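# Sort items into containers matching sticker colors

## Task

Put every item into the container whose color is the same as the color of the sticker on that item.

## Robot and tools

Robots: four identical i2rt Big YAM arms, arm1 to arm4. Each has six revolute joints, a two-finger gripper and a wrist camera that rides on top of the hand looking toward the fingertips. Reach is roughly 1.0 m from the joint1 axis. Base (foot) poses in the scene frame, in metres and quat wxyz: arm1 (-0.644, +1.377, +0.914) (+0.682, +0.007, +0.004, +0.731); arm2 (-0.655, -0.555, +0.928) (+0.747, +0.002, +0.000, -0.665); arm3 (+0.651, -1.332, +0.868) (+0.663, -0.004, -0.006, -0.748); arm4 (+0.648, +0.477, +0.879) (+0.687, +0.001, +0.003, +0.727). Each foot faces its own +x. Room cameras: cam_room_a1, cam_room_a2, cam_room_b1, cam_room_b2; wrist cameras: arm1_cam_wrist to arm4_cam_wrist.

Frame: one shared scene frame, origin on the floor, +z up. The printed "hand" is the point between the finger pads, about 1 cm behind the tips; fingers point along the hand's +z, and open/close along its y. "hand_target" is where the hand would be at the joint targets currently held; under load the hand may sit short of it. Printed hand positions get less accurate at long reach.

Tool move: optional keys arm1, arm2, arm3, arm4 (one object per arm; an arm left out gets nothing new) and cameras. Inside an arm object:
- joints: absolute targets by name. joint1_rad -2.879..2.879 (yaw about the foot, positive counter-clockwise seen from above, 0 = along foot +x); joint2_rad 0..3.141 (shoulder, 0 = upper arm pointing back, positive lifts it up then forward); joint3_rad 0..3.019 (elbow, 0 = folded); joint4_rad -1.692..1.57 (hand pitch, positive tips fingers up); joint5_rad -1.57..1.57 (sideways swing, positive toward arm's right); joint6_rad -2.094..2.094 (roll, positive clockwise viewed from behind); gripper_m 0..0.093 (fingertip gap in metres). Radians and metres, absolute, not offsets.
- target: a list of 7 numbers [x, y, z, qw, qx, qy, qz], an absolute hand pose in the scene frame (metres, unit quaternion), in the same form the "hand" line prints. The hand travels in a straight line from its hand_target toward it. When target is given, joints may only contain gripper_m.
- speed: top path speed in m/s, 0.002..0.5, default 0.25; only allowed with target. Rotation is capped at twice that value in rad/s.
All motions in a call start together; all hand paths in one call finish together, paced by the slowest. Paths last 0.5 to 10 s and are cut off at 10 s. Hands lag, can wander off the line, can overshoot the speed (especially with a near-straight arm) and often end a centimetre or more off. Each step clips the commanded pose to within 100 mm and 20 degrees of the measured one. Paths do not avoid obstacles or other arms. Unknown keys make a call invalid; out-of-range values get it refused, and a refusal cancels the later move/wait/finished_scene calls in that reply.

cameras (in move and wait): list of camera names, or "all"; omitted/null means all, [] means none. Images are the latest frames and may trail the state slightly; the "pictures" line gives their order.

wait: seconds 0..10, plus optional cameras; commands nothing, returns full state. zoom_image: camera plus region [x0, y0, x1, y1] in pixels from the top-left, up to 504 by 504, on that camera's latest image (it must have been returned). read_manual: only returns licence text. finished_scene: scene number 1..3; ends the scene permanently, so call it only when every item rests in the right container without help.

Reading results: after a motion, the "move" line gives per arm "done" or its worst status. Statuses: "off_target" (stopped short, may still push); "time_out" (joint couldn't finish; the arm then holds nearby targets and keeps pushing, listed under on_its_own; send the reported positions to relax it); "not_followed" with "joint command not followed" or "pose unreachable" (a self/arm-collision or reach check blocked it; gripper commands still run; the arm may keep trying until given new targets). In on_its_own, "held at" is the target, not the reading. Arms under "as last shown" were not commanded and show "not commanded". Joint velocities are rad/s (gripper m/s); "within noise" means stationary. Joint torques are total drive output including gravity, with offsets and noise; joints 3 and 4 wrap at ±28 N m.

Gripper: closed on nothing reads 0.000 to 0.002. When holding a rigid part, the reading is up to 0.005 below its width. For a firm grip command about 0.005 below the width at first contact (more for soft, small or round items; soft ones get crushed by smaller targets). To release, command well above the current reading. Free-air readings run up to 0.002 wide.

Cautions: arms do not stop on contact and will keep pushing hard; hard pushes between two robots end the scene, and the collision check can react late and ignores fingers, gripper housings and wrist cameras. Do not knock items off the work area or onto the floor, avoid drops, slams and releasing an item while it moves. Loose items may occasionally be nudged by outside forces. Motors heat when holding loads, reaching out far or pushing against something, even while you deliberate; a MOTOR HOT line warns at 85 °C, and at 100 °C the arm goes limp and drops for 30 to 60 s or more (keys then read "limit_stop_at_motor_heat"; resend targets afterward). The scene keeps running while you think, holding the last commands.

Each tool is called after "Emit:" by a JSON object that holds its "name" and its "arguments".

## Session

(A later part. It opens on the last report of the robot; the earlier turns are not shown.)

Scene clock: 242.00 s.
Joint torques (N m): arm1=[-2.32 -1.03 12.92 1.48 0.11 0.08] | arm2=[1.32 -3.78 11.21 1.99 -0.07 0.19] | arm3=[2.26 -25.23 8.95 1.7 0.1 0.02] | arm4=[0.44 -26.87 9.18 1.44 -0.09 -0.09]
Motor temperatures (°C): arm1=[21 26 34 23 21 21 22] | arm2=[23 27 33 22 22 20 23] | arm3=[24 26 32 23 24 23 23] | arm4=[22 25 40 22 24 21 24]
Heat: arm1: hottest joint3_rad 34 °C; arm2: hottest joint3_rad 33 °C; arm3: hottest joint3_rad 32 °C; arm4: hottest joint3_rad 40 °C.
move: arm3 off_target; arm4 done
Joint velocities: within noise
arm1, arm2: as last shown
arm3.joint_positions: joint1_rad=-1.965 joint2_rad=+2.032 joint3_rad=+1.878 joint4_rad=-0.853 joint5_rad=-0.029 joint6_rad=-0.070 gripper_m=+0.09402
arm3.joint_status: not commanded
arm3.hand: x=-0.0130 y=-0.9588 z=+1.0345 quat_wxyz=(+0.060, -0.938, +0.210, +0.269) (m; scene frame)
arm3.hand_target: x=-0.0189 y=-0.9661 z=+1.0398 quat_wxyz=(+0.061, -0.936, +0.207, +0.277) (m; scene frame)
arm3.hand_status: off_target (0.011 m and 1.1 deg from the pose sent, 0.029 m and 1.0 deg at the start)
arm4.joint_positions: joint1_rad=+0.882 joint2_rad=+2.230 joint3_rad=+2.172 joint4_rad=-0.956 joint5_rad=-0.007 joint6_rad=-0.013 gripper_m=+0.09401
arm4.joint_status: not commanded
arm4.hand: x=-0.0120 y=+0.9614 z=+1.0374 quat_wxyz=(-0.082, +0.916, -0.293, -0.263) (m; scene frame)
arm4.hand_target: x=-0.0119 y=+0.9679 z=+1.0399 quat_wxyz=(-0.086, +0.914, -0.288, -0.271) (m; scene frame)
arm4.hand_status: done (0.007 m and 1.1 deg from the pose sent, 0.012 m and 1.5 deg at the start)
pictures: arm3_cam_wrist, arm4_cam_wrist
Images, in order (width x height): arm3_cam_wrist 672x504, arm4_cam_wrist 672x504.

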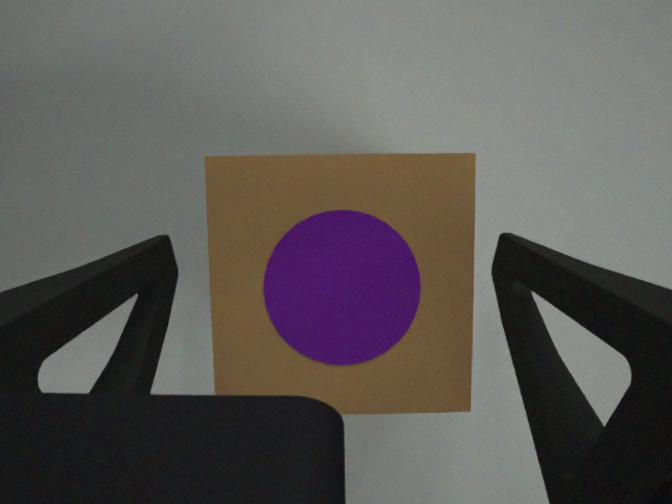

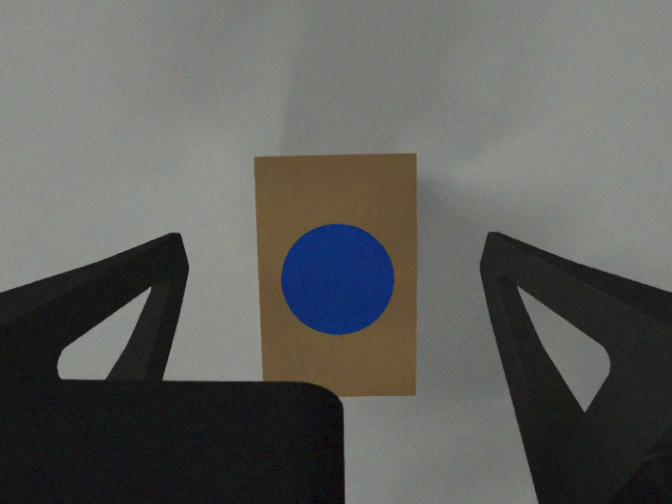

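Both well placed. Grip and lift.

Emit:
{"name": "move", "arguments": {"arm3": {"joints": {"gripper_m": 0.044}}, "arm4": {"joints": {"gripper_m": 0.033}}, "cameras": []}}

Emit:
{"name": "move", "arguments": {"arm3": {"target": [0.0, -0.975, 1.15, 0.0615, -0.9361, 0.2075, 0.2773], "speed": 0.2}, "arm4": {"target": [0.0, 0.96, 1.15, 0.0854, -0.9144, 0.2883, 0.2709], "speed": 0.2}, "cameras": ["arm3_cam_wrist", "arm4_cam_wrist"]}}

Scene clock: 246.33 s.
Joint torques (N m): arm1=[-2.37 -0.21 12.72 1.68 0.11 0.08] | arm2=[1.08 -3.9 11.19 1.99 -0.07 0.19] | arm3=[2.26 -25.23 8.95 1.69 0.05 0.02] | arm4=[0.26 -27.22 9.2 1.33 -0.03 -0.06]
Motor temperatures (°C): arm1=[21 26 34 23 21 21 22] | arm2=[23 26 33 22 22 20 23] | arm3=[24 26 31 23 24 23 23] | arm4=[22 25 40 22 24 21 24]
Heat: arm1: hottest joint3_rad 34 °C; arm2: hottest joint3_rad 33 °C; arm3: hottest joint3_rad 31 °C; arm4: hottest joint3_rad 40 °C.
move: arm3 off_target; arm4 off_target
Joint velocities: within noise
arm1, arm2: as last shown
arm3.joint_positions: joint1_rad=-1.965 joint2_rad=+2.032 joint3_rad=+1.878 joint4_rad=-0.852 joint5_rad=-0.028 joint6_rad=-0.069 gripper_m=+0.05281
arm3.joint_status: gripper_m off_target (ended at +0.05284, target +0.04400)
arm3.hand: x=-0.0129 y=-0.9586 z=+1.0345 quat_wxyz=(+0.061, -0.938, +0.210, +0.269) (m; scene frame)
arm3.hand_target: x=-0.0189 y=-0.9661 z=+1.0398 quat_wxyz=(+0.061, -0.936, +0.207, +0.277) (m; scene frame)
arm3.hand_status: not commanded
arm4.joint_positions: joint1_rad=+0.881 joint2_rad=+2.230 joint3_rad=+2.172 joint4_rad=-0.956 joint5_rad=-0.008 joint6_rad=-0.015 gripper_m=+0.04400
arm4.joint_status: gripper_m off_target (ended at +0.04402, target +0.03300)
arm4.hand: x=-0.0119 y=+0.9616 z=+1.0374 quat_wxyz=(-0.082, +0.916, -0.292, -0.263) (m; scene frame)
arm4.hand_target: x=-0.0118 y=+0.9681 z=+1.0400 quat_wxyz=(-0.086, +0.914, -0.288, -0.271) (m; scene frame)
arm4.hand_status: not commanded
pictures: none
No camera images: "cameras" was empty.

Scene clock: 247.73 s.
Joint torques (N m): arm1=[-2.14 -0.03 12.71 1.54 0.06 0.05] | arm2=[1.14 -3.84 11.22 1.98 -0.08 0.19] | arm3=[2.32 -23.47 13.64 0.84 0.03 0.02] | arm4=[0.21 -26.93 12.55 0.46 -0.02 -0.07]
Motor temperatures (°C): arm1=[21 26 34 23 21 21 22] | arm2=[23 26 33 22 22 20 23] | arm3=[24 26 31 23 24 23 23] | arm4=[22 25 40 22 24 21 25]
Heat: arm1: hottest joint3_rad 34 °C; arm2: hottest joint3_rad 33 °C; arm3: hottest joint3_rad 31 °C; arm4: hottest joint3_rad 40 °C.
move: arm3 off_target; arm4 off_target
Joint velocities: within noise
arm1, arm2: as last shown
arm3.joint_positions: joint1_rad=-1.965 joint2_rad=+1.944 joint3_rad=+1.985 joint4_rad=-1.074 joint5_rad=-0.028 joint6_rad=-0.069 gripper_m=+0.05281
arm3.joint_status: not commanded
arm3.hand: x=+0.0127 y=-0.9719 z=+1.1243 quat_wxyz=(+0.057, -0.942, +0.211, +0.256) (m; scene frame)
arm3.hand_target: x=+0.0011 y=-0.9757 z=+1.1502 quat_wxyz=(+0.061, -0.936, +0.207, +0.278) (m; scene frame)
arm3.hand_status: off_target (0.029 m and 2.6 deg from the pose sent, 0.117 m and 1.1 deg at the start)
arm4.joint_positions: joint1_rad=+0.881 joint2_rad=+2.205 joint3_rad=+2.360 joint4_rad=-1.195 joint5_rad=-0.008 joint6_rad=-0.015 gripper_m=+0.04400
arm4.joint_status: not commanded
arm4.hand: x=+0.0014 y=+0.9525 z=+1.1227 quat_wxyz=(-0.078, +0.919, -0.293, -0.252) (m; scene frame)
arm4.hand_target: x=+0.0010 y=+0.9594 z=+1.1498 quat_wxyz=(-0.086, +0.914, -0.288, -0.271) (m; scene frame)
arm4.hand_status: off_target (0.028 m and 2.5 deg from the pose sent, 0.113 m and 1.1 deg at the start)
pictures: arm3_cam_wrist, arm4_cam_wrist
Images, in order (width x height): arm3_cam_wrist 672x504, arm4_cam_wrist 672x504.

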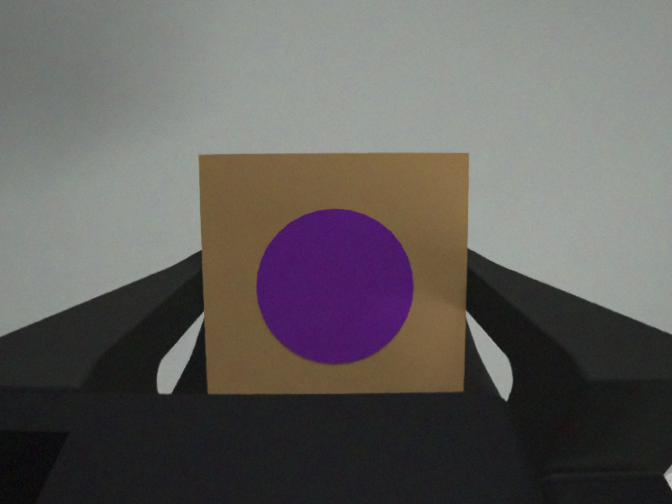

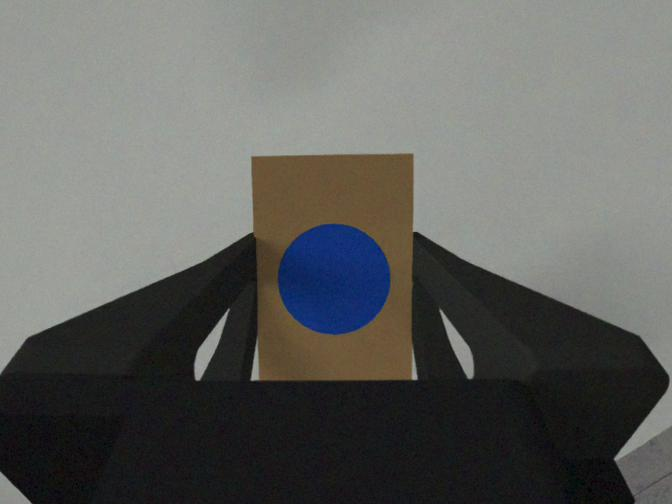

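Emit:
{"name": "move", "arguments": {"arm3": {"joints": {"joint2_rad": 0.695, "joint3_rad": 0.723, "joint4_rad": -1.05, "joint5_rad": 0, "joint6_rad": 0}}, "arm4": {"joints": {"joint2_rad": 0.695, "joint3_rad": 0.723, "joint4_rad": -1.05, "joint5_rad": 0, "joint6_rad": 0}}, "cameras": []}}

Emit:
{"name": "move", "arguments": {"arm3": {"joints": {"joint1_rad": 1.78}}, "arm4": {"joints": {"joint1_rad": -1.885}}, "cameras": []}}

Emit:
{"name": "move", "arguments": {"arm3": {"target": [1.208, -1.281, 0.95, 0.2585, -0.0439, 0.9649, 0.0117], "speed": 0.3}, "arm4": {"target": [1.153, 0.344, 0.95, 0.2567, 0.1235, 0.958, -0.0331], "speed": 0.3}, "cameras": ["arm3_cam_wrist", "arm4_cam_wrist"]}}

Scene clock: 255.33 s.
Joint torques (N m): arm1=[-2.78 -0.73 12.86 1.62 0.11 0.06] | arm2=[1.26 -3.84 11.21 1.96 -0.08 0.19] | arm3=[2.14 -2.9 9.65 1.16 0.11 0.02] | arm4=[0.15 -3.49 10.37 1.03 0.18 0.14]
Motor temperatures (°C): arm1=[21 25 34 23 21 21 22] | arm2=[23 26 33 22 22 20 23] | arm3=[24 27 31 23 24 23 24] | arm4=[22 26 39 22 24 21 25]
Heat: arm1: hottest joint3_rad 34 °C; arm2: hottest joint3_rad 33 °C; arm3: hottest joint3_rad 31 °C; arm4: hottest joint3_rad 39 °C.
move: arm3 done; arm4 done
Joint velocities: within noise
arm1: as last shown
arm2.joint_positions: joint1_rad=+0.919 joint2_rad=+0.704 joint3_rad=+0.727 joint4_rad=-1.055 joint5_rad=+0.001 joint6_rad=-0.013 gripper_m=+0.09294
arm2.joint_status: not commanded
arm2.hand: x=-0.4104 y=-0.7018 z=+1.1531 quat_wxyz=(-0.256, -0.249, -0.931, +0.071) (m; scene frame)
arm2.hand_target: x=-0.4100 y=-0.6999 z=+1.1544 quat_wxyz=(-0.262, -0.252, -0.929, +0.069) (m; scene frame)
arm2.hand_status: not commanded
arm3.joint_positions: joint1_rad=-1.965 joint2_rad=+0.702 joint3_rad=+0.720 joint4_rad=-1.054 joint5_rad=-0.002 joint6_rad=-0.008 gripper_m=+0.05281
arm3.joint_status: all done
arm3.hand: x=+0.4037 y=-1.1887 z=+1.0874 quat_wxyz=(+0.061, -0.934, +0.244, +0.253) (m; scene frame)
arm3.hand_target: x=+0.4016 y=-1.1911 z=+1.0913 quat_wxyz=(+0.061, -0.933, +0.241, +0.260) (m; scene frame)
arm3.hand_status: not commanded
arm4.joint_positions: joint1_rad=+0.880 joint2_rad=+0.706 joint3_rad=+0.705 joint4_rad=-1.058 joint5_rad=-0.003 joint6_rad=-0.011 gripper_m=+0.04400
arm4.joint_status: all done
arm4.hand: x=+0.4232 y=+0.6440 z=+1.0926 quat_wxyz=(-0.077, +0.921, -0.297, -0.242) (m; scene frame)
arm4.hand_target: x=+0.4211 y=+0.6485 z=+1.1058 quat_wxyz=(-0.083, +0.913, -0.304, -0.259) (m; scene frame)
arm4.hand_status: not commanded
pictures: none
No camera images: "cameras" was empty.

Scene clock: 258.20 s.
Joint torques (N m): arm1=[-2.14 -0.26 12.77 1.51 0.08 0.06] | arm2=[1.26 -3.96 11.19 1.96 -0.08 0.19] | arm3=[1.85 -2.84 9.7 1.21 0.08 0.01] | arm4=[0.32 -3.08 10.33 1.13 0.08 0.13]
Motor temperatures (°C): arm1=[21 25 34 23 21 21 22] | arm2=[23 26 33 22 22 20 23] | arm3=[24 26 31 23 24 23 24] | arm4=[22 26 39 22 24 21 25]
Heat: arm1: hottest joint3_rad 34 °C; arm2: hottest joint3_rad 33 °C; arm3: hottest joint3_rad 31 °C; arm4: hottest joint3_rad 39 °C.
move: arm3 done; arm4 done
Joint velocities: within noise
arm1.joint_positions: joint1_rad=-2.245 joint2_rad=+0.704 joint3_rad=+0.708 joint4_rad=-1.060 joint5_rad=-0.001 joint6_rad=-0.004 gripper_m=+0.09297
arm1.joint_status: not commanded
arm1.hand: x=-0.4101 y=+1.2170 z=+1.1251 quat_wxyz=(-0.236, -0.286, -0.926, +0.077) (m; scene frame)
arm1.hand_target: x=-0.4074 y=+1.2132 z=+1.1360 quat_wxyz=(-0.251, -0.289, -0.920, +0.083) (m; scene frame)
arm1.hand_status: not commanded
arm2: as last shown
arm3.joint_positions: joint1_rad=+1.770 joint2_rad=+0.702 joint3_rad=+0.720 joint4_rad=-1.054 joint5_rad=-0.001 joint6_rad=-0.006 gripper_m=+0.05281
arm3.joint_status: all done
arm3.hand: x=+0.9337 y=-1.3065 z=+1.0897 quat_wxyz=(-0.264, +0.043, -0.964, -0.003) (m; scene frame)
arm3.hand_target: x=+0.9341 y=-1.3039 z=+1.0935 quat_wxyz=(-0.271, +0.044, -0.962, -0.005) (m; scene frame)
arm3.hand_status: not commanded
arm4.joint_positions: joint1_rad=-1.883 joint2_rad=+0.706 joint3_rad=+0.705 joint4_rad=-1.058 joint5_rad=+0.000 joint6_rad=-0.011 gripper_m=+0.04405
arm4.joint_status: all done
arm4.hand: x=+0.9197 y=+0.4067 z=+1.0911 quat_wxyz=(-0.249, -0.117, -0.961, +0.036) (m; scene frame)
arm4.hand_target: x=+0.9240 y=+0.4053 z=+1.1042 quat_wxyz=(-0.267, -0.123, -0.955, +0.037) (m; scene frame)
arm4.hand_status: not commanded
pictures: none
No camera images: "cameras" was empty.

Scene clock: 259.90 s.
Joint torques (N m): arm1=[-2.14 -0.5 12.89 1.55 0.09 0.09] | arm2=[1.2 -3.9 11.23 1.98 -0.08 0.19] | arm3=[1.49 -16.26 11.41 1.37 -0.07 0.03] | arm4=[0.15 -13.63 10.02 1.32 -0.02 0.11]
Motor temperatures (°C): arm1=[21 25 34 23 21 21 22] | arm2=[23 26 33 22 22 20 23] | arm3=[24 26 31 23 24 23 24] | arm4=[22 26 38 22 24 21 25]
Heat: arm1: hottest joint3_rad 34 °C; arm2: hottest joint3_rad 33 °C; arm3: hottest joint3_rad 31 °C; arm4: hottest joint3_rad 38 °C.
move: arm3 off_target; arm4 off_target
Joint velocities: within noise
arm1, arm2: as last shown
arm3.joint_positions: joint1_rad=+1.770 joint2_rad=+1.647 joint3_rad=+1.016 joint4_rad=-0.484 joint5_rad=-0.013 joint6_rad=-0.006 gripper_m=+0.05281
arm3.joint_status: not commanded
arm3.hand: x=+1.1839 y=-1.2871 z=+0.9241 quat_wxyz=(-0.226, +0.044, -0.973, -0.008) (m; scene frame)
arm3.hand_target: x=+1.2064 y=-1.2812 z=+0.9506 quat_wxyz=(-0.258, +0.044, -0.965, -0.012) (m; scene frame)
arm3.hand_status: off_target (0.036 m and 3.9 deg from the pose sent, 0.309 m and 1.2 deg at the start)
arm4.joint_positions: joint1_rad=-1.883 joint2_rad=+1.564 joint3_rad=+0.898 joint4_rad=-0.433 joint5_rad=-0.002 joint6_rad=-0.011 gripper_m=+0.04405
arm4.joint_status: not commanded
arm4.hand: x=+1.1309 y=+0.3511 z=+0.9319 quat_wxyz=(-0.230, -0.118, -0.966, +0.032) (m; scene frame)
arm4.hand_target: x=+1.1518 y=+0.3443 z=+0.9507 quat_wxyz=(-0.257, -0.123, -0.958, +0.033) (m; scene frame)
arm4.hand_status: off_target (0.029 m and 3.3 deg from the pose sent, 0.280 m and 1.2 deg at the start)
pictures: arm3_cam_wrist, arm4_cam_wrist
Images, in order (width x height): arm3_cam_wrist 672x504, arm4_cam_wrist 672x504.

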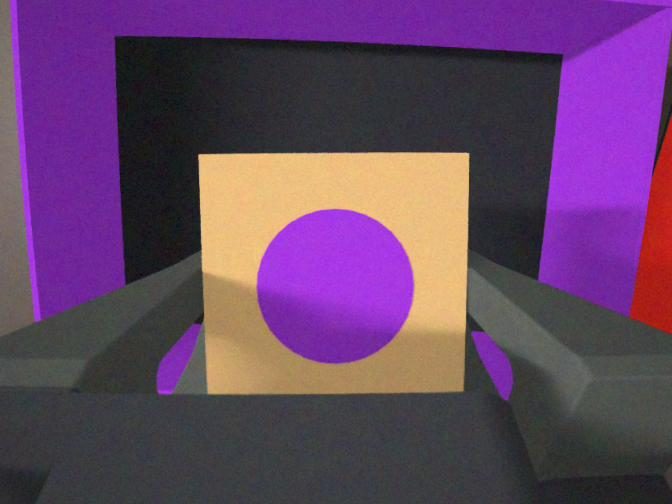

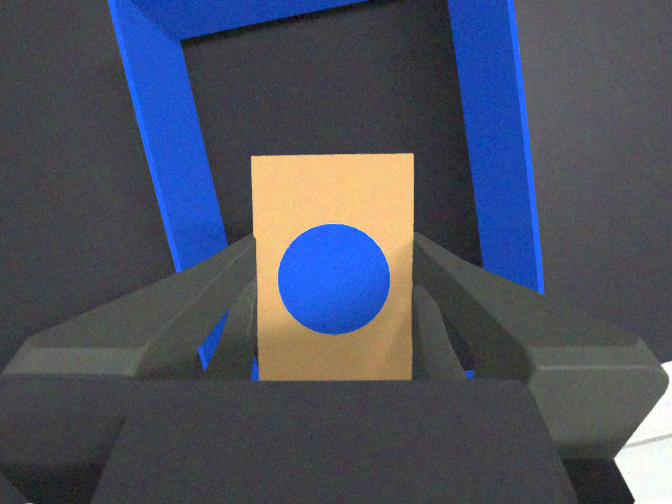

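Emit:
{"name": "move", "arguments": {"arm3": {"target": [1.23, -1.28, 0.82, 0.2585, -0.0439, 0.9649, 0.0117], "speed": 0.2}, "arm4": {"target": [1.169, 0.331, 0.82, 0.2567, 0.1235, 0.958, -0.0331], "speed": 0.2}, "cameras": ["arm3_cam_wrist", "arm4_cam_wrist"]}}

Scene clock: 274.00 s.
Joint torques (N m): arm1=[-2.32 -0.26 12.85 1.5 0.08 0.09] | arm2=[1.14 -3.96 11.21 1.98 -0.07 0.19] | arm3=[1.73 -18.67 7.72 1.62 -0.02 0.02] | arm4=[-0.32 -16.5 6.13 1.43 -0.07 0]
Motor temperatures (°C): arm1=[21 25 34 23 21 21 22] | arm2=[23 26 33 22 22 20 23] | arm3=[24 26 32 23 24 23 24] | arm4=[22 25 38 22 24 21 26]
Heat: arm1: hottest joint3_rad 34 °C; arm2: hottest joint3_rad 33 °C; arm3: hottest joint3_rad 32 °C; arm4: hottest joint3_rad 38 °C.
move: arm3 off_target; arm4 off_target
Joint velocities: within noise
arm1, arm2: as last shown
arm3.joint_positions: joint1_rad=+1.770 joint2_rad=+1.932 joint3_rad=+1.016 joint4_rad=-0.175 joint5_rad=-0.013 joint6_rad=-0.004 gripper_m=+0.05281
arm3.joint_status: not commanded
arm3.hand: x=+1.2142 y=-1.2862 z=+0.8070 quat_wxyz=(-0.237, +0.044, -0.970, -0.009) (m; scene frame)
arm3.hand_target: x=+1.2295 y=-1.2801 z=+0.8204 quat_wxyz=(-0.259, +0.044, -0.965, -0.012) (m; scene frame)
arm3.hand_status: off_target (0.021 m and 2.5 deg from the pose sent, 0.114 m and 3.9 deg at the start)
arm4.joint_positions: joint1_rad=-1.897 joint2_rad=+1.876 joint3_rad=+0.898 joint4_rad=-0.092 joint5_rad=-0.010 joint6_rad=-0.011 gripper_m=+0.04405
arm4.joint_status: not commanded
arm4.hand: x=+1.1602 y=+0.3366 z=+0.8157 quat_wxyz=(-0.244, -0.123, -0.961, +0.032) (m; scene frame)
arm4.hand_target: x=+1.1687 y=+0.3310 z=+0.8201 quat_wxyz=(-0.257, -0.123, -0.958, +0.033) (m; scene frame)
arm4.hand_status: off_target (0.011 m and 1.6 deg from the pose sent, 0.120 m and 3.3 deg at the start)
pictures: arm3_cam_wrist, arm4_cam_wrist
Images, in order (width x height): arm3_cam_wrist 672x504, arm4_cam_wrist 672x504.

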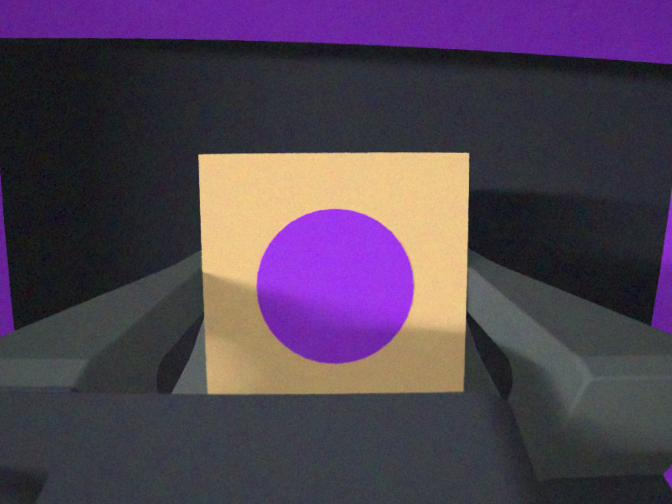

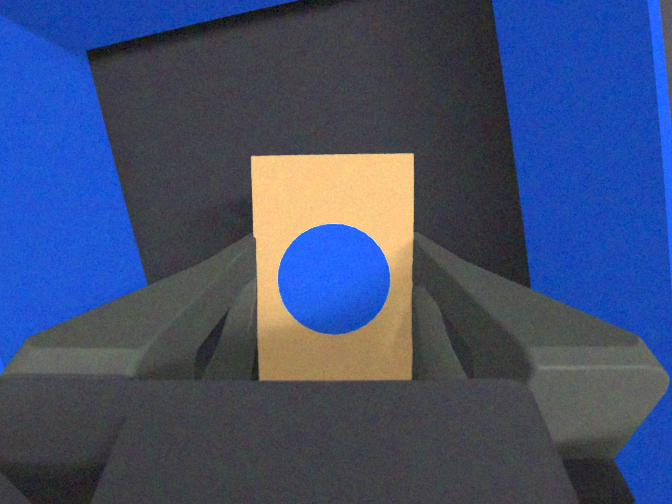

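Emit:
{"name": "move", "arguments": {"arm3": {"target": [1.23, -1.28, 0.787, 0.2585, -0.0439, 0.9649, 0.0117], "speed": 0.1}, "arm4": {"target": [1.169, 0.331, 0.78, 0.2567, 0.1235, 0.958, -0.0331], "speed": 0.1}, "cameras": []}}

Emit:
{"name": "move", "arguments": {"arm3": {"target": [1.23, -1.28, 0.772, 0.2585, -0.0439, 0.9649, 0.0117], "speed": 0.04}, "arm4": {"target": [1.169, 0.331, 0.765, 0.2567, 0.1235, 0.958, -0.0331], "speed": 0.04}, "cameras": []}}

Scene clock: 283.10 s.
Joint torques (N m): arm1=[-2.02 -1.14 12.74 1.61 0.06 0.09] | arm2=[1.08 -3.72 11.22 2 -0.07 0.2] | arm3=[1.79 -18.14 7.08 1.62 0 0.03] | arm4=[0.09 -16.15 5.37 1.48 -0.04 0.04]
Motor temperatures (°C): arm1=[21 25 34 23 21 21 21] | arm2=[23 26 33 22 22 20 23] | arm3=[24 25 32 23 24 23 24] | arm4=[22 25 37 22 24 21 26]
Heat: arm1: hottest joint3_rad 34 °C; arm2: hottest joint3_rad 33 °C; arm3: hottest joint3_rad 32 °C; arm4: hottest joint3_rad 37 °C.
move: arm3 off_target; arm4 done
Joint velocities: within noise
arm1, arm2: as last shown
arm3.joint_positions: joint1_rad=+1.770 joint2_rad=+1.997 joint3_rad=+1.016 joint4_rad=-0.098 joint5_rad=-0.013 joint6_rad=-0.004 gripper_m=+0.05281
arm3.joint_status: not commanded
arm3.hand: x=+1.2177 y=-1.2863 z=+0.7805 quat_wxyz=(-0.243, +0.043, -0.969, -0.009) (m; scene frame)
arm3.hand_target: x=+1.2297 y=-1.2801 z=+0.7872 quat_wxyz=(-0.258, +0.044, -0.965, -0.012) (m; scene frame)
arm3.hand_status: off_target (0.015 m and 1.8 deg from the pose sent, 0.026 m and 2.6 deg at the start)
arm4.joint_positions: joint1_rad=-1.897 joint2_rad=+1.969 joint3_rad=+0.898 joint4_rad=+0.010 joint5_rad=-0.010 joint6_rad=-0.011 gripper_m=+0.04405
arm4.joint_status: not commanded
arm4.hand: x=+1.1624 y=+0.3359 z=+0.7803 quat_wxyz=(-0.248, -0.123, -0.960, +0.032) (m; scene frame)
arm4.hand_target: x=+1.1688 y=+0.3311 z=+0.7801 quat_wxyz=(-0.257, -0.123, -0.958, +0.033) (m; scene frame)
arm4.hand_status: done (0.008 m and 1.0 deg from the pose sent, 0.037 m and 1.5 deg at the start)
pictures: none
No camera images: "cameras" was empty.

Scene clock: 284.17 s.
Joint torques (N m): arm1=[-2.43 -0.56 12.86 1.46 0.07 0.06] | arm2=[1.26 -3.96 11.22 2 -0.07 0.19] | arm3=[1.61 -17.73 6.82 1.65 0.01 0.02] | arm4=[0.21 -15.85 5.42 1.43 -0.04 0]
Motor temperatures (°C): arm1=[21 25 34 23 21 21 21] | arm2=[23 26 33 22 22 20 23] | arm3=[24 25 31 23 24 23 24] | arm4=[22 25 37 22 24 21 26]
Heat: arm1: hottest joint3_rad 34 °C; arm2: hottest joint3_rad 33 °C; arm3: hottest joint3_rad 31 °C; arm4: hottest joint3_rad 37 °C.
move: arm3 off_target; arm4 done
Joint velocities: within noise
arm1, arm2: as last shown
arm3.joint_positions: joint1_rad=+1.770 joint2_rad=+2.025 joint3_rad=+1.016 joint4_rad=-0.064 joint5_rad=-0.013 joint6_rad=-0.003 gripper_m=+0.05281
arm3.joint_status: not commanded
arm3.hand: x=+1.2186 y=-1.2864 z=+0.7688 quat_wxyz=(-0.246, +0.043, -0.968, -0.009) (m; scene frame)
arm3.hand_target: x=+1.2296 y=-1.2801 z=+0.7722 quat_wxyz=(-0.258, +0.044, -0.965, -0.012) (m; scene frame)
arm3.hand_status: off_target (0.013 m and 1.6 deg from the pose sent, 0.016 m and 1.8 deg at the start)
arm4.joint_positions: joint1_rad=-1.897 joint2_rad=+2.001 joint3_rad=+0.898 joint4_rad=+0.046 joint5_rad=-0.010 joint6_rad=-0.011 gripper_m=+0.04405
arm4.joint_status: not commanded
arm4.hand: x=+1.1628 y=+0.3357 z=+0.7684 quat_wxyz=(-0.250, -0.123, -0.960, +0.033) (m; scene frame)
arm4.hand_target: x=+1.1688 y=+0.3311 z=+0.7651 quat_wxyz=(-0.257, -0.123, -0.958, +0.033) (m; scene frame)
arm4.hand_status: done (0.009 m and 0.8 deg from the pose sent, 0.017 m and 1.0 deg at the start)
pictures: none
No camera images: "cameras" was empty.

Emit:
{"name": "move", "arguments": {"arm3": {"target": [1.23, -1.28, 0.760, 0.2585, -0.0439, 0.9649, 0.0117], "speed": 0.03}, "arm4": {"target": [1.169, 0.331, 0.753, 0.2567, 0.1235, 0.958, -0.0331], "speed": 0.03}, "cameras": []}}

Scene clock: 287.87 s.
Joint torques (N m): arm1=[-2.49 -0.44 13.05 1.65 0.11 0.11] | arm2=[1.26 -3.9 11.19 1.98 -0.07 0.19] | arm3=[1.79 -17.61 6.78 1.61 0.03 0.02] | arm4=[0.26 -14.39 5.45 1.21 -0.05 0.02]
Motor temperatures (°C): arm1=[21 25 35 23 21 21 21] | arm2=[23 25 33 22 22 20 23] | arm3=[24 25 31 23 24 23 24] | arm4=[22 25 36 22 24 21 26]
Heat: arm1: hottest joint3_rad 35 °C; arm2: hottest joint3_rad 33 °C; arm3: hottest joint3_rad 31 °C; arm4: hottest joint3_rad 36 °C.
move: arm3 off_target; arm4 off_target
Joint velocities: within noise
arm1, arm2: as last shown
arm3.joint_positions: joint1_rad=+1.770 joint2_rad=+2.050 joint3_rad=+1.016 joint4_rad=-0.036 joint5_rad=-0.013 joint6_rad=-0.003 gripper_m=+0.05281
arm3.joint_status: not commanded
arm3.hand: x=+1.2190 y=-1.2865 z=+0.7586 quat_wxyz=(-0.247, +0.043, -0.968, -0.009) (m; scene frame)
arm3.hand_target: x=+1.2297 y=-1.2801 z=+0.7602 quat_wxyz=(-0.258, +0.044, -0.965, -0.012) (m; scene frame)
arm3.hand_status: off_target (0.013 m and 1.4 deg from the pose sent, 0.016 m and 1.6 deg at the start)
arm4.joint_positions: joint1_rad=-1.897 joint2_rad=+2.018 joint3_rad=+0.898 joint4_rad=+0.080 joint5_rad=-0.011 joint6_rad=-0.011 gripper_m=+0.04405
arm4.joint_status: not commanded
arm4.hand: x=+1.1655 y=+0.3350 z=+0.7635 quat_wxyz=(-0.258, -0.122, -0.958, +0.033) (m; scene frame)
arm4.hand_target: x=+1.1686 y=+0.3311 z=+0.7533 quat_wxyz=(-0.257, -0.123, -0.958, +0.033) (m; scene frame)
arm4.hand_status: off_target (0.012 m and 0.2 deg from the pose sent, 0.017 m and 0.8 deg at the start)
pictures: none
No camera images: "cameras" was empty.

Emit:
{"name": "move", "arguments": {"arm3": {"target": [1.23, -1.28, 0.750, 0.2585, -0.0439, 0.9649, 0.0117], "speed": 0.03}, "arm4": {"joints": {"gripper_m": 0.093}}, "cameras": ["arm3_cam_wrist", "arm4_cam_wrist"]}}

Scene clock: 291.33 s.
Joint torques (N m): arm1=[-2.08 -0.62 12.88 1.54 0.11 0.07] | arm2=[1.2 -4.01 11.19 2 -0.08 0.19] | arm3=[1.85 -16.26 6.9 1.43 0.03 0] | arm4=[0.15 -15.15 5.38 1.28 -0.03 0.02]
Motor temperatures (°C): arm1=[21 25 35 23 21 21 21] | arm2=[23 25 33 22 22 20 23] | arm3=[24 25 31 23 24 23 24] | arm4=[22 25 36 22 24 21 26]
Heat: arm1: hottest joint3_rad 35 °C; arm2: hottest joint3_rad 33 °C; arm3: hottest joint3_rad 31 °C; arm4: hottest joint3_rad 36 °C.
move: arm3 off_target; arm4 done
Joint velocities: within noise
arm1, arm2: as last shown
arm3.joint_positions: joint1_rad=+1.770 joint2_rad=+2.059 joint3_rad=+1.016 joint4_rad=-0.009 joint5_rad=-0.013 joint6_rad=-0.001 gripper_m=+0.05281
arm3.joint_status: not commanded
arm3.hand: x=+1.2228 y=-1.2862 z=+0.7572 quat_wxyz=(-0.256, +0.042, -0.966, -0.010) (m; scene frame)
arm3.hand_target: x=+1.2295 y=-1.2801 z=+0.7501 quat_wxyz=(-0.258, +0.044, -0.965, -0.012) (m; scene frame)
arm3.hand_status: off_target (0.012 m and 0.4 deg from the pose sent, 0.015 m and 1.4 deg at the start)
arm4.joint_positions: joint1_rad=-1.897 joint2_rad=+2.027 joint3_rad=+0.898 joint4_rad=+0.080 joint5_rad=-0.011 joint6_rad=-0.011 gripper_m=+0.09291
arm4.joint_status: all done
arm4.hand: x=+1.1635 y=+0.3356 z=+0.7592 quat_wxyz=(-0.254, -0.123, -0.959, +0.033) (m; scene frame)
arm4.hand_target: x=+1.1686 y=+0.3311 z=+0.7531 quat_wxyz=(-0.257, -0.123, -0.958, +0.033) (m; scene frame)
arm4.hand_status: not commanded
pictures: arm3_cam_wrist, arm4_cam_wrist
Images, in order (width x height): arm3_cam_wrist 672x504, arm4_cam_wrist 672x504.

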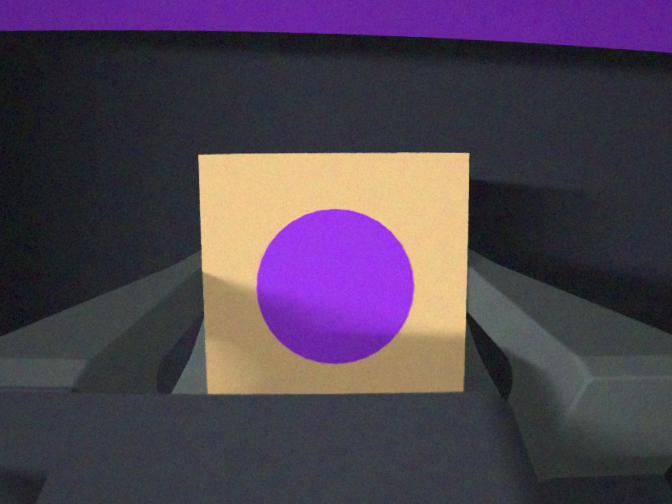

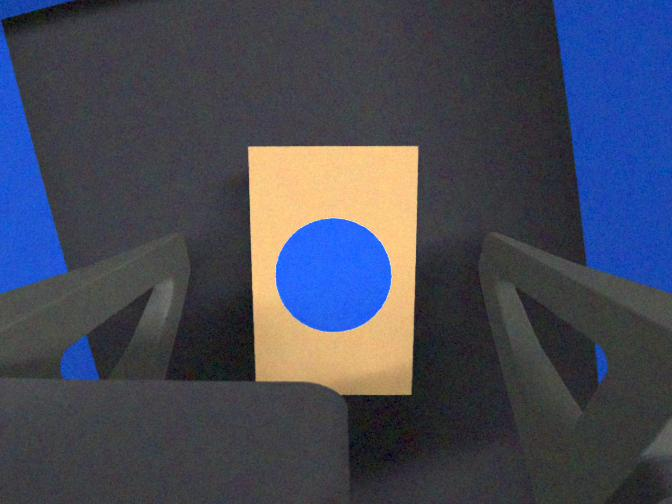

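Arm3 in contact too. Open arm3, lift arm4, then lift arm3.

Emit:
{"name": "move", "arguments": {"arm3": {"joints": {"gripper_m": 0.093}}, "arm4": {"target": [1.169, 0.331, 0.95, 0.2567, 0.1235, 0.958, -0.0331], "speed": 0.2}, "cameras": ["arm3_cam_wrist", "arm4_cam_wrist"]}}

Emit:
{"name": "move", "arguments": {"arm3": {"target": [1.23, -1.28, 0.95, 0.2585, -0.0439, 0.9649, 0.0117], "speed": 0.2}, "cameras": ["arm3_cam_wrist", "arm4_cam_wrist"]}}

Scene clock: 296.33 s.
Joint torques (N m): arm1=[-1.85 -0.62 12.67 1.68 0.1 0.11] | arm2=[1.2 -3.96 11.21 1.99 -0.08 0.19] | arm3=[1.79 -17.38 6.83 1.36 0.03 0.01] | arm4=[0.03 -14.39 9.65 0.5 -0.03 0]
Motor temperatures (°C): arm1=[21 25 35 23 21 21 21] | arm2=[23 25 33 22 22 20 23] | arm3=[24 25 31 23 24 23 24] | arm4=[22 25 35 22 24 21 26]
Heat: arm1: hottest joint3_rad 35 °C; arm2: hottest joint3_rad 33 °C; arm3: hottest joint3_rad 31 °C; arm4: hottest joint3_rad 35 °C.
move: arm3 done; arm4 off_target
Joint velocities: within noise
arm1: as last shown
arm2.joint_positions: joint1_rad=+0.919 joint2_rad=+0.704 joint3_rad=+0.727 joint4_rad=-1.055 joint5_rad=+0.001 joint6_rad=-0.013 gripper_m=+0.09294
arm2.joint_status: not commanded
arm2.hand: x=-0.4104 y=-0.7018 z=+1.1531 quat_wxyz=(-0.256, -0.249, -0.931, +0.071) (m; scene frame)
arm2.hand_target: x=-0.4100 y=-0.6999 z=+1.1544 quat_wxyz=(-0.262, -0.252, -0.929, +0.069) (m; scene frame)
arm2.hand_status: not commanded
arm3.joint_positions: joint1_rad=+1.770 joint2_rad=+2.072 joint3_rad=+1.016 joint4_rad=-0.009 joint5_rad=-0.013 joint6_rad=-0.001 gripper_m=+0.09296
arm3.joint_status: all done
arm3.hand: x=+1.2195 y=-1.2866 z=+0.7498 quat_wxyz=(-0.250, +0.042, -0.967, -0.009) (m; scene frame)
arm3.hand_target: x=+1.2295 y=-1.2801 z=+0.7502 quat_wxyz=(-0.258, +0.044, -0.965, -0.012) (m; scene frame)
arm3.hand_status: not commanded
arm4.joint_positions: joint1_rad=-1.898 joint2_rad=+1.611 joint3_rad=+0.962 joint4_rad=-0.417 joint5_rad=-0.012 joint6_rad=-0.011 gripper_m=+0.09291
arm4.joint_status: not commanded
arm4.hand: x=+1.1574 y=+0.3380 z=+0.9372 quat_wxyz=(-0.246, -0.123, -0.961, +0.031) (m; scene frame)
arm4.hand_target: x=+1.1685 y=+0.3311 z=+0.9502 quat_wxyz=(-0.257, -0.123, -0.958, +0.033) (m; scene frame)
arm4.hand_status: off_target (0.019 m and 1.3 deg from the pose sent, 0.191 m and 0.4 deg at the start)
pictures: arm3_cam_wrist, arm4_cam_wrist
Images, in order (width x height): arm3_cam_wrist 672x504, arm4_cam_wrist 672x504.

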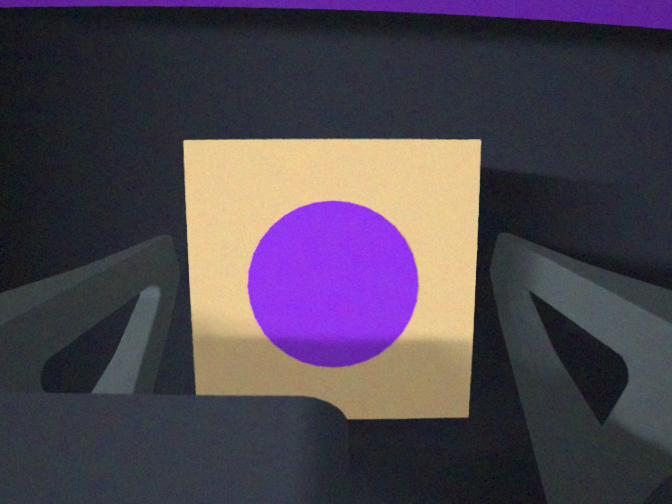

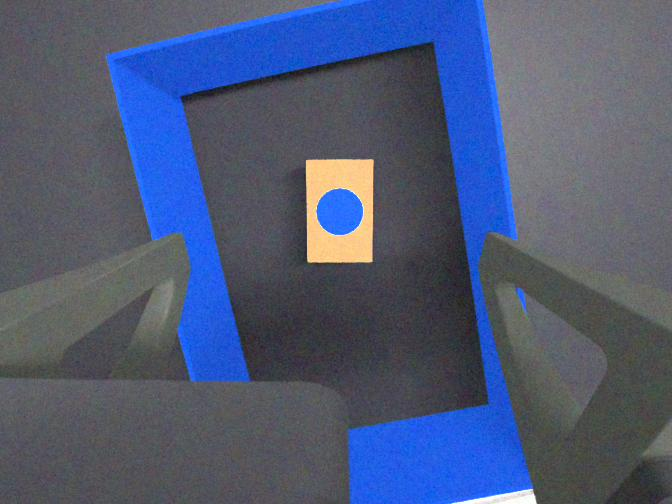

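Scene clock: 298.03 s.
Joint torques (N m): arm1=[-1.9 -0.09 12.77 1.54 0.08 0.12] | arm2=[1.2 -3.9 11.22 2.02 -0.08 0.19] | arm3=[1.38 -16.32 10.95 0.65 -0.08 -0.04] | arm4=[0.5 -14.51 9.61 0.54 -0.05 0]
Motor temperatures (°C): arm1=[21 25 35 23 21 21 21] | arm2=[23 25 33 22 22 20 23] | arm3=[24 25 31 23 24 23 24] | arm4=[22 25 35 22 24 21 25]
Heat: arm1: hottest joint3_rad 35 °C; arm2: hottest joint3_rad 33 °C; arm3: hottest joint3_rad 31 °C; arm4: hottest joint3_rad 35 °C.
move: arm3 off_target
Joint velocities: within noise
arm1.joint_positions: joint1_rad=-2.245 joint2_rad=+0.704 joint3_rad=+0.708 joint4_rad=-1.060 joint5_rad=-0.001 joint6_rad=-0.004 gripper_m=+0.09297
arm1.joint_status: not commanded
arm1.hand: x=-0.4101 y=+1.2170 z=+1.1251 quat_wxyz=(-0.236, -0.286, -0.926, +0.077) (m; scene frame)
arm1.hand_target: x=-0.4074 y=+1.2132 z=+1.1360 quat_wxyz=(-0.251, -0.289, -0.920, +0.083) (m; scene frame)
arm1.hand_status: not commanded
arm2, arm4: as last shown
arm3.joint_positions: joint1_rad=+1.770 joint2_rad=+1.687 joint3_rad=+1.092 joint4_rad=-0.480 joint5_rad=-0.013 joint6_rad=-0.001 gripper_m=+0.09296
arm3.joint_status: not commanded
arm3.hand: x=+1.2156 y=-1.2843 z=+0.9360 quat_wxyz=(-0.245, +0.042, -0.968, -0.009) (m; scene frame)
arm3.hand_target: x=+1.2294 y=-1.2801 z=+0.9502 quat_wxyz=(-0.259, +0.044, -0.965, -0.012) (m; scene frame)
arm3.hand_status: off_target (0.021 m and 1.6 deg from the pose sent, 0.201 m and 1.1 deg at the start)
arm4.hand: x=+1.1574 y=+0.3380 z=+0.9371 quat_wxyz=(-0.246, -0.123, -0.961, +0.031) (m; scene frame)
arm4.hand_target: x=+1.1684 y=+0.3311 z=+0.9502 quat_wxyz=(-0.257, -0.123, -0.958, +0.033) (m; scene frame)
pictures: arm3_cam_wrist, arm4_cam_wrist
Images, in order (width x height): arm3_cam_wrist 672x504, arm4_cam_wrist 672x504.

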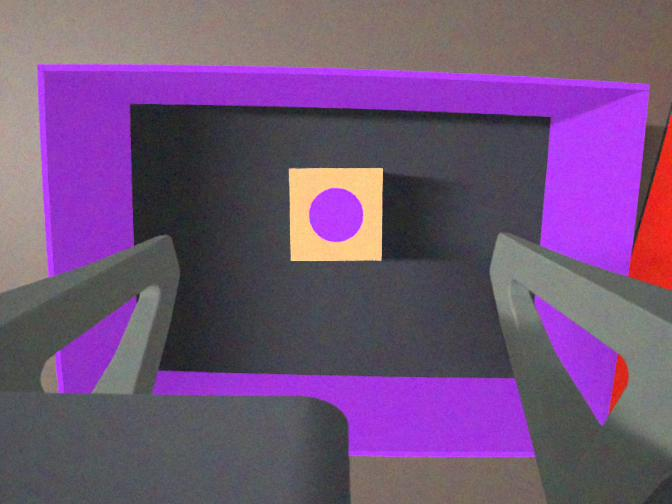

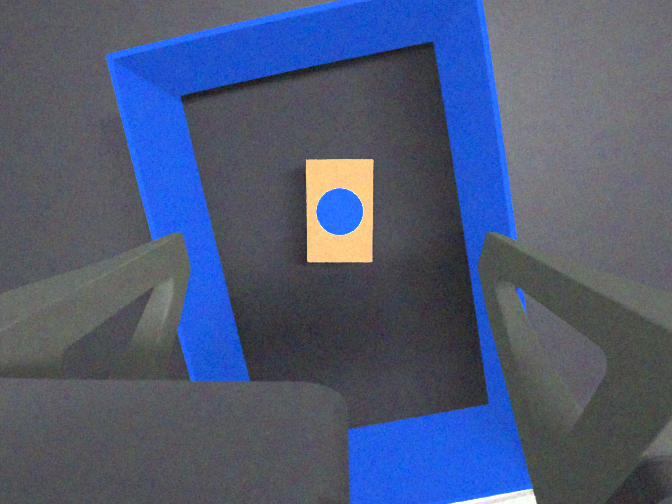

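Emit:
{"name": "finished_scene", "arguments": {"scene": 2, "done": true}}

The scene is finished: the task was done.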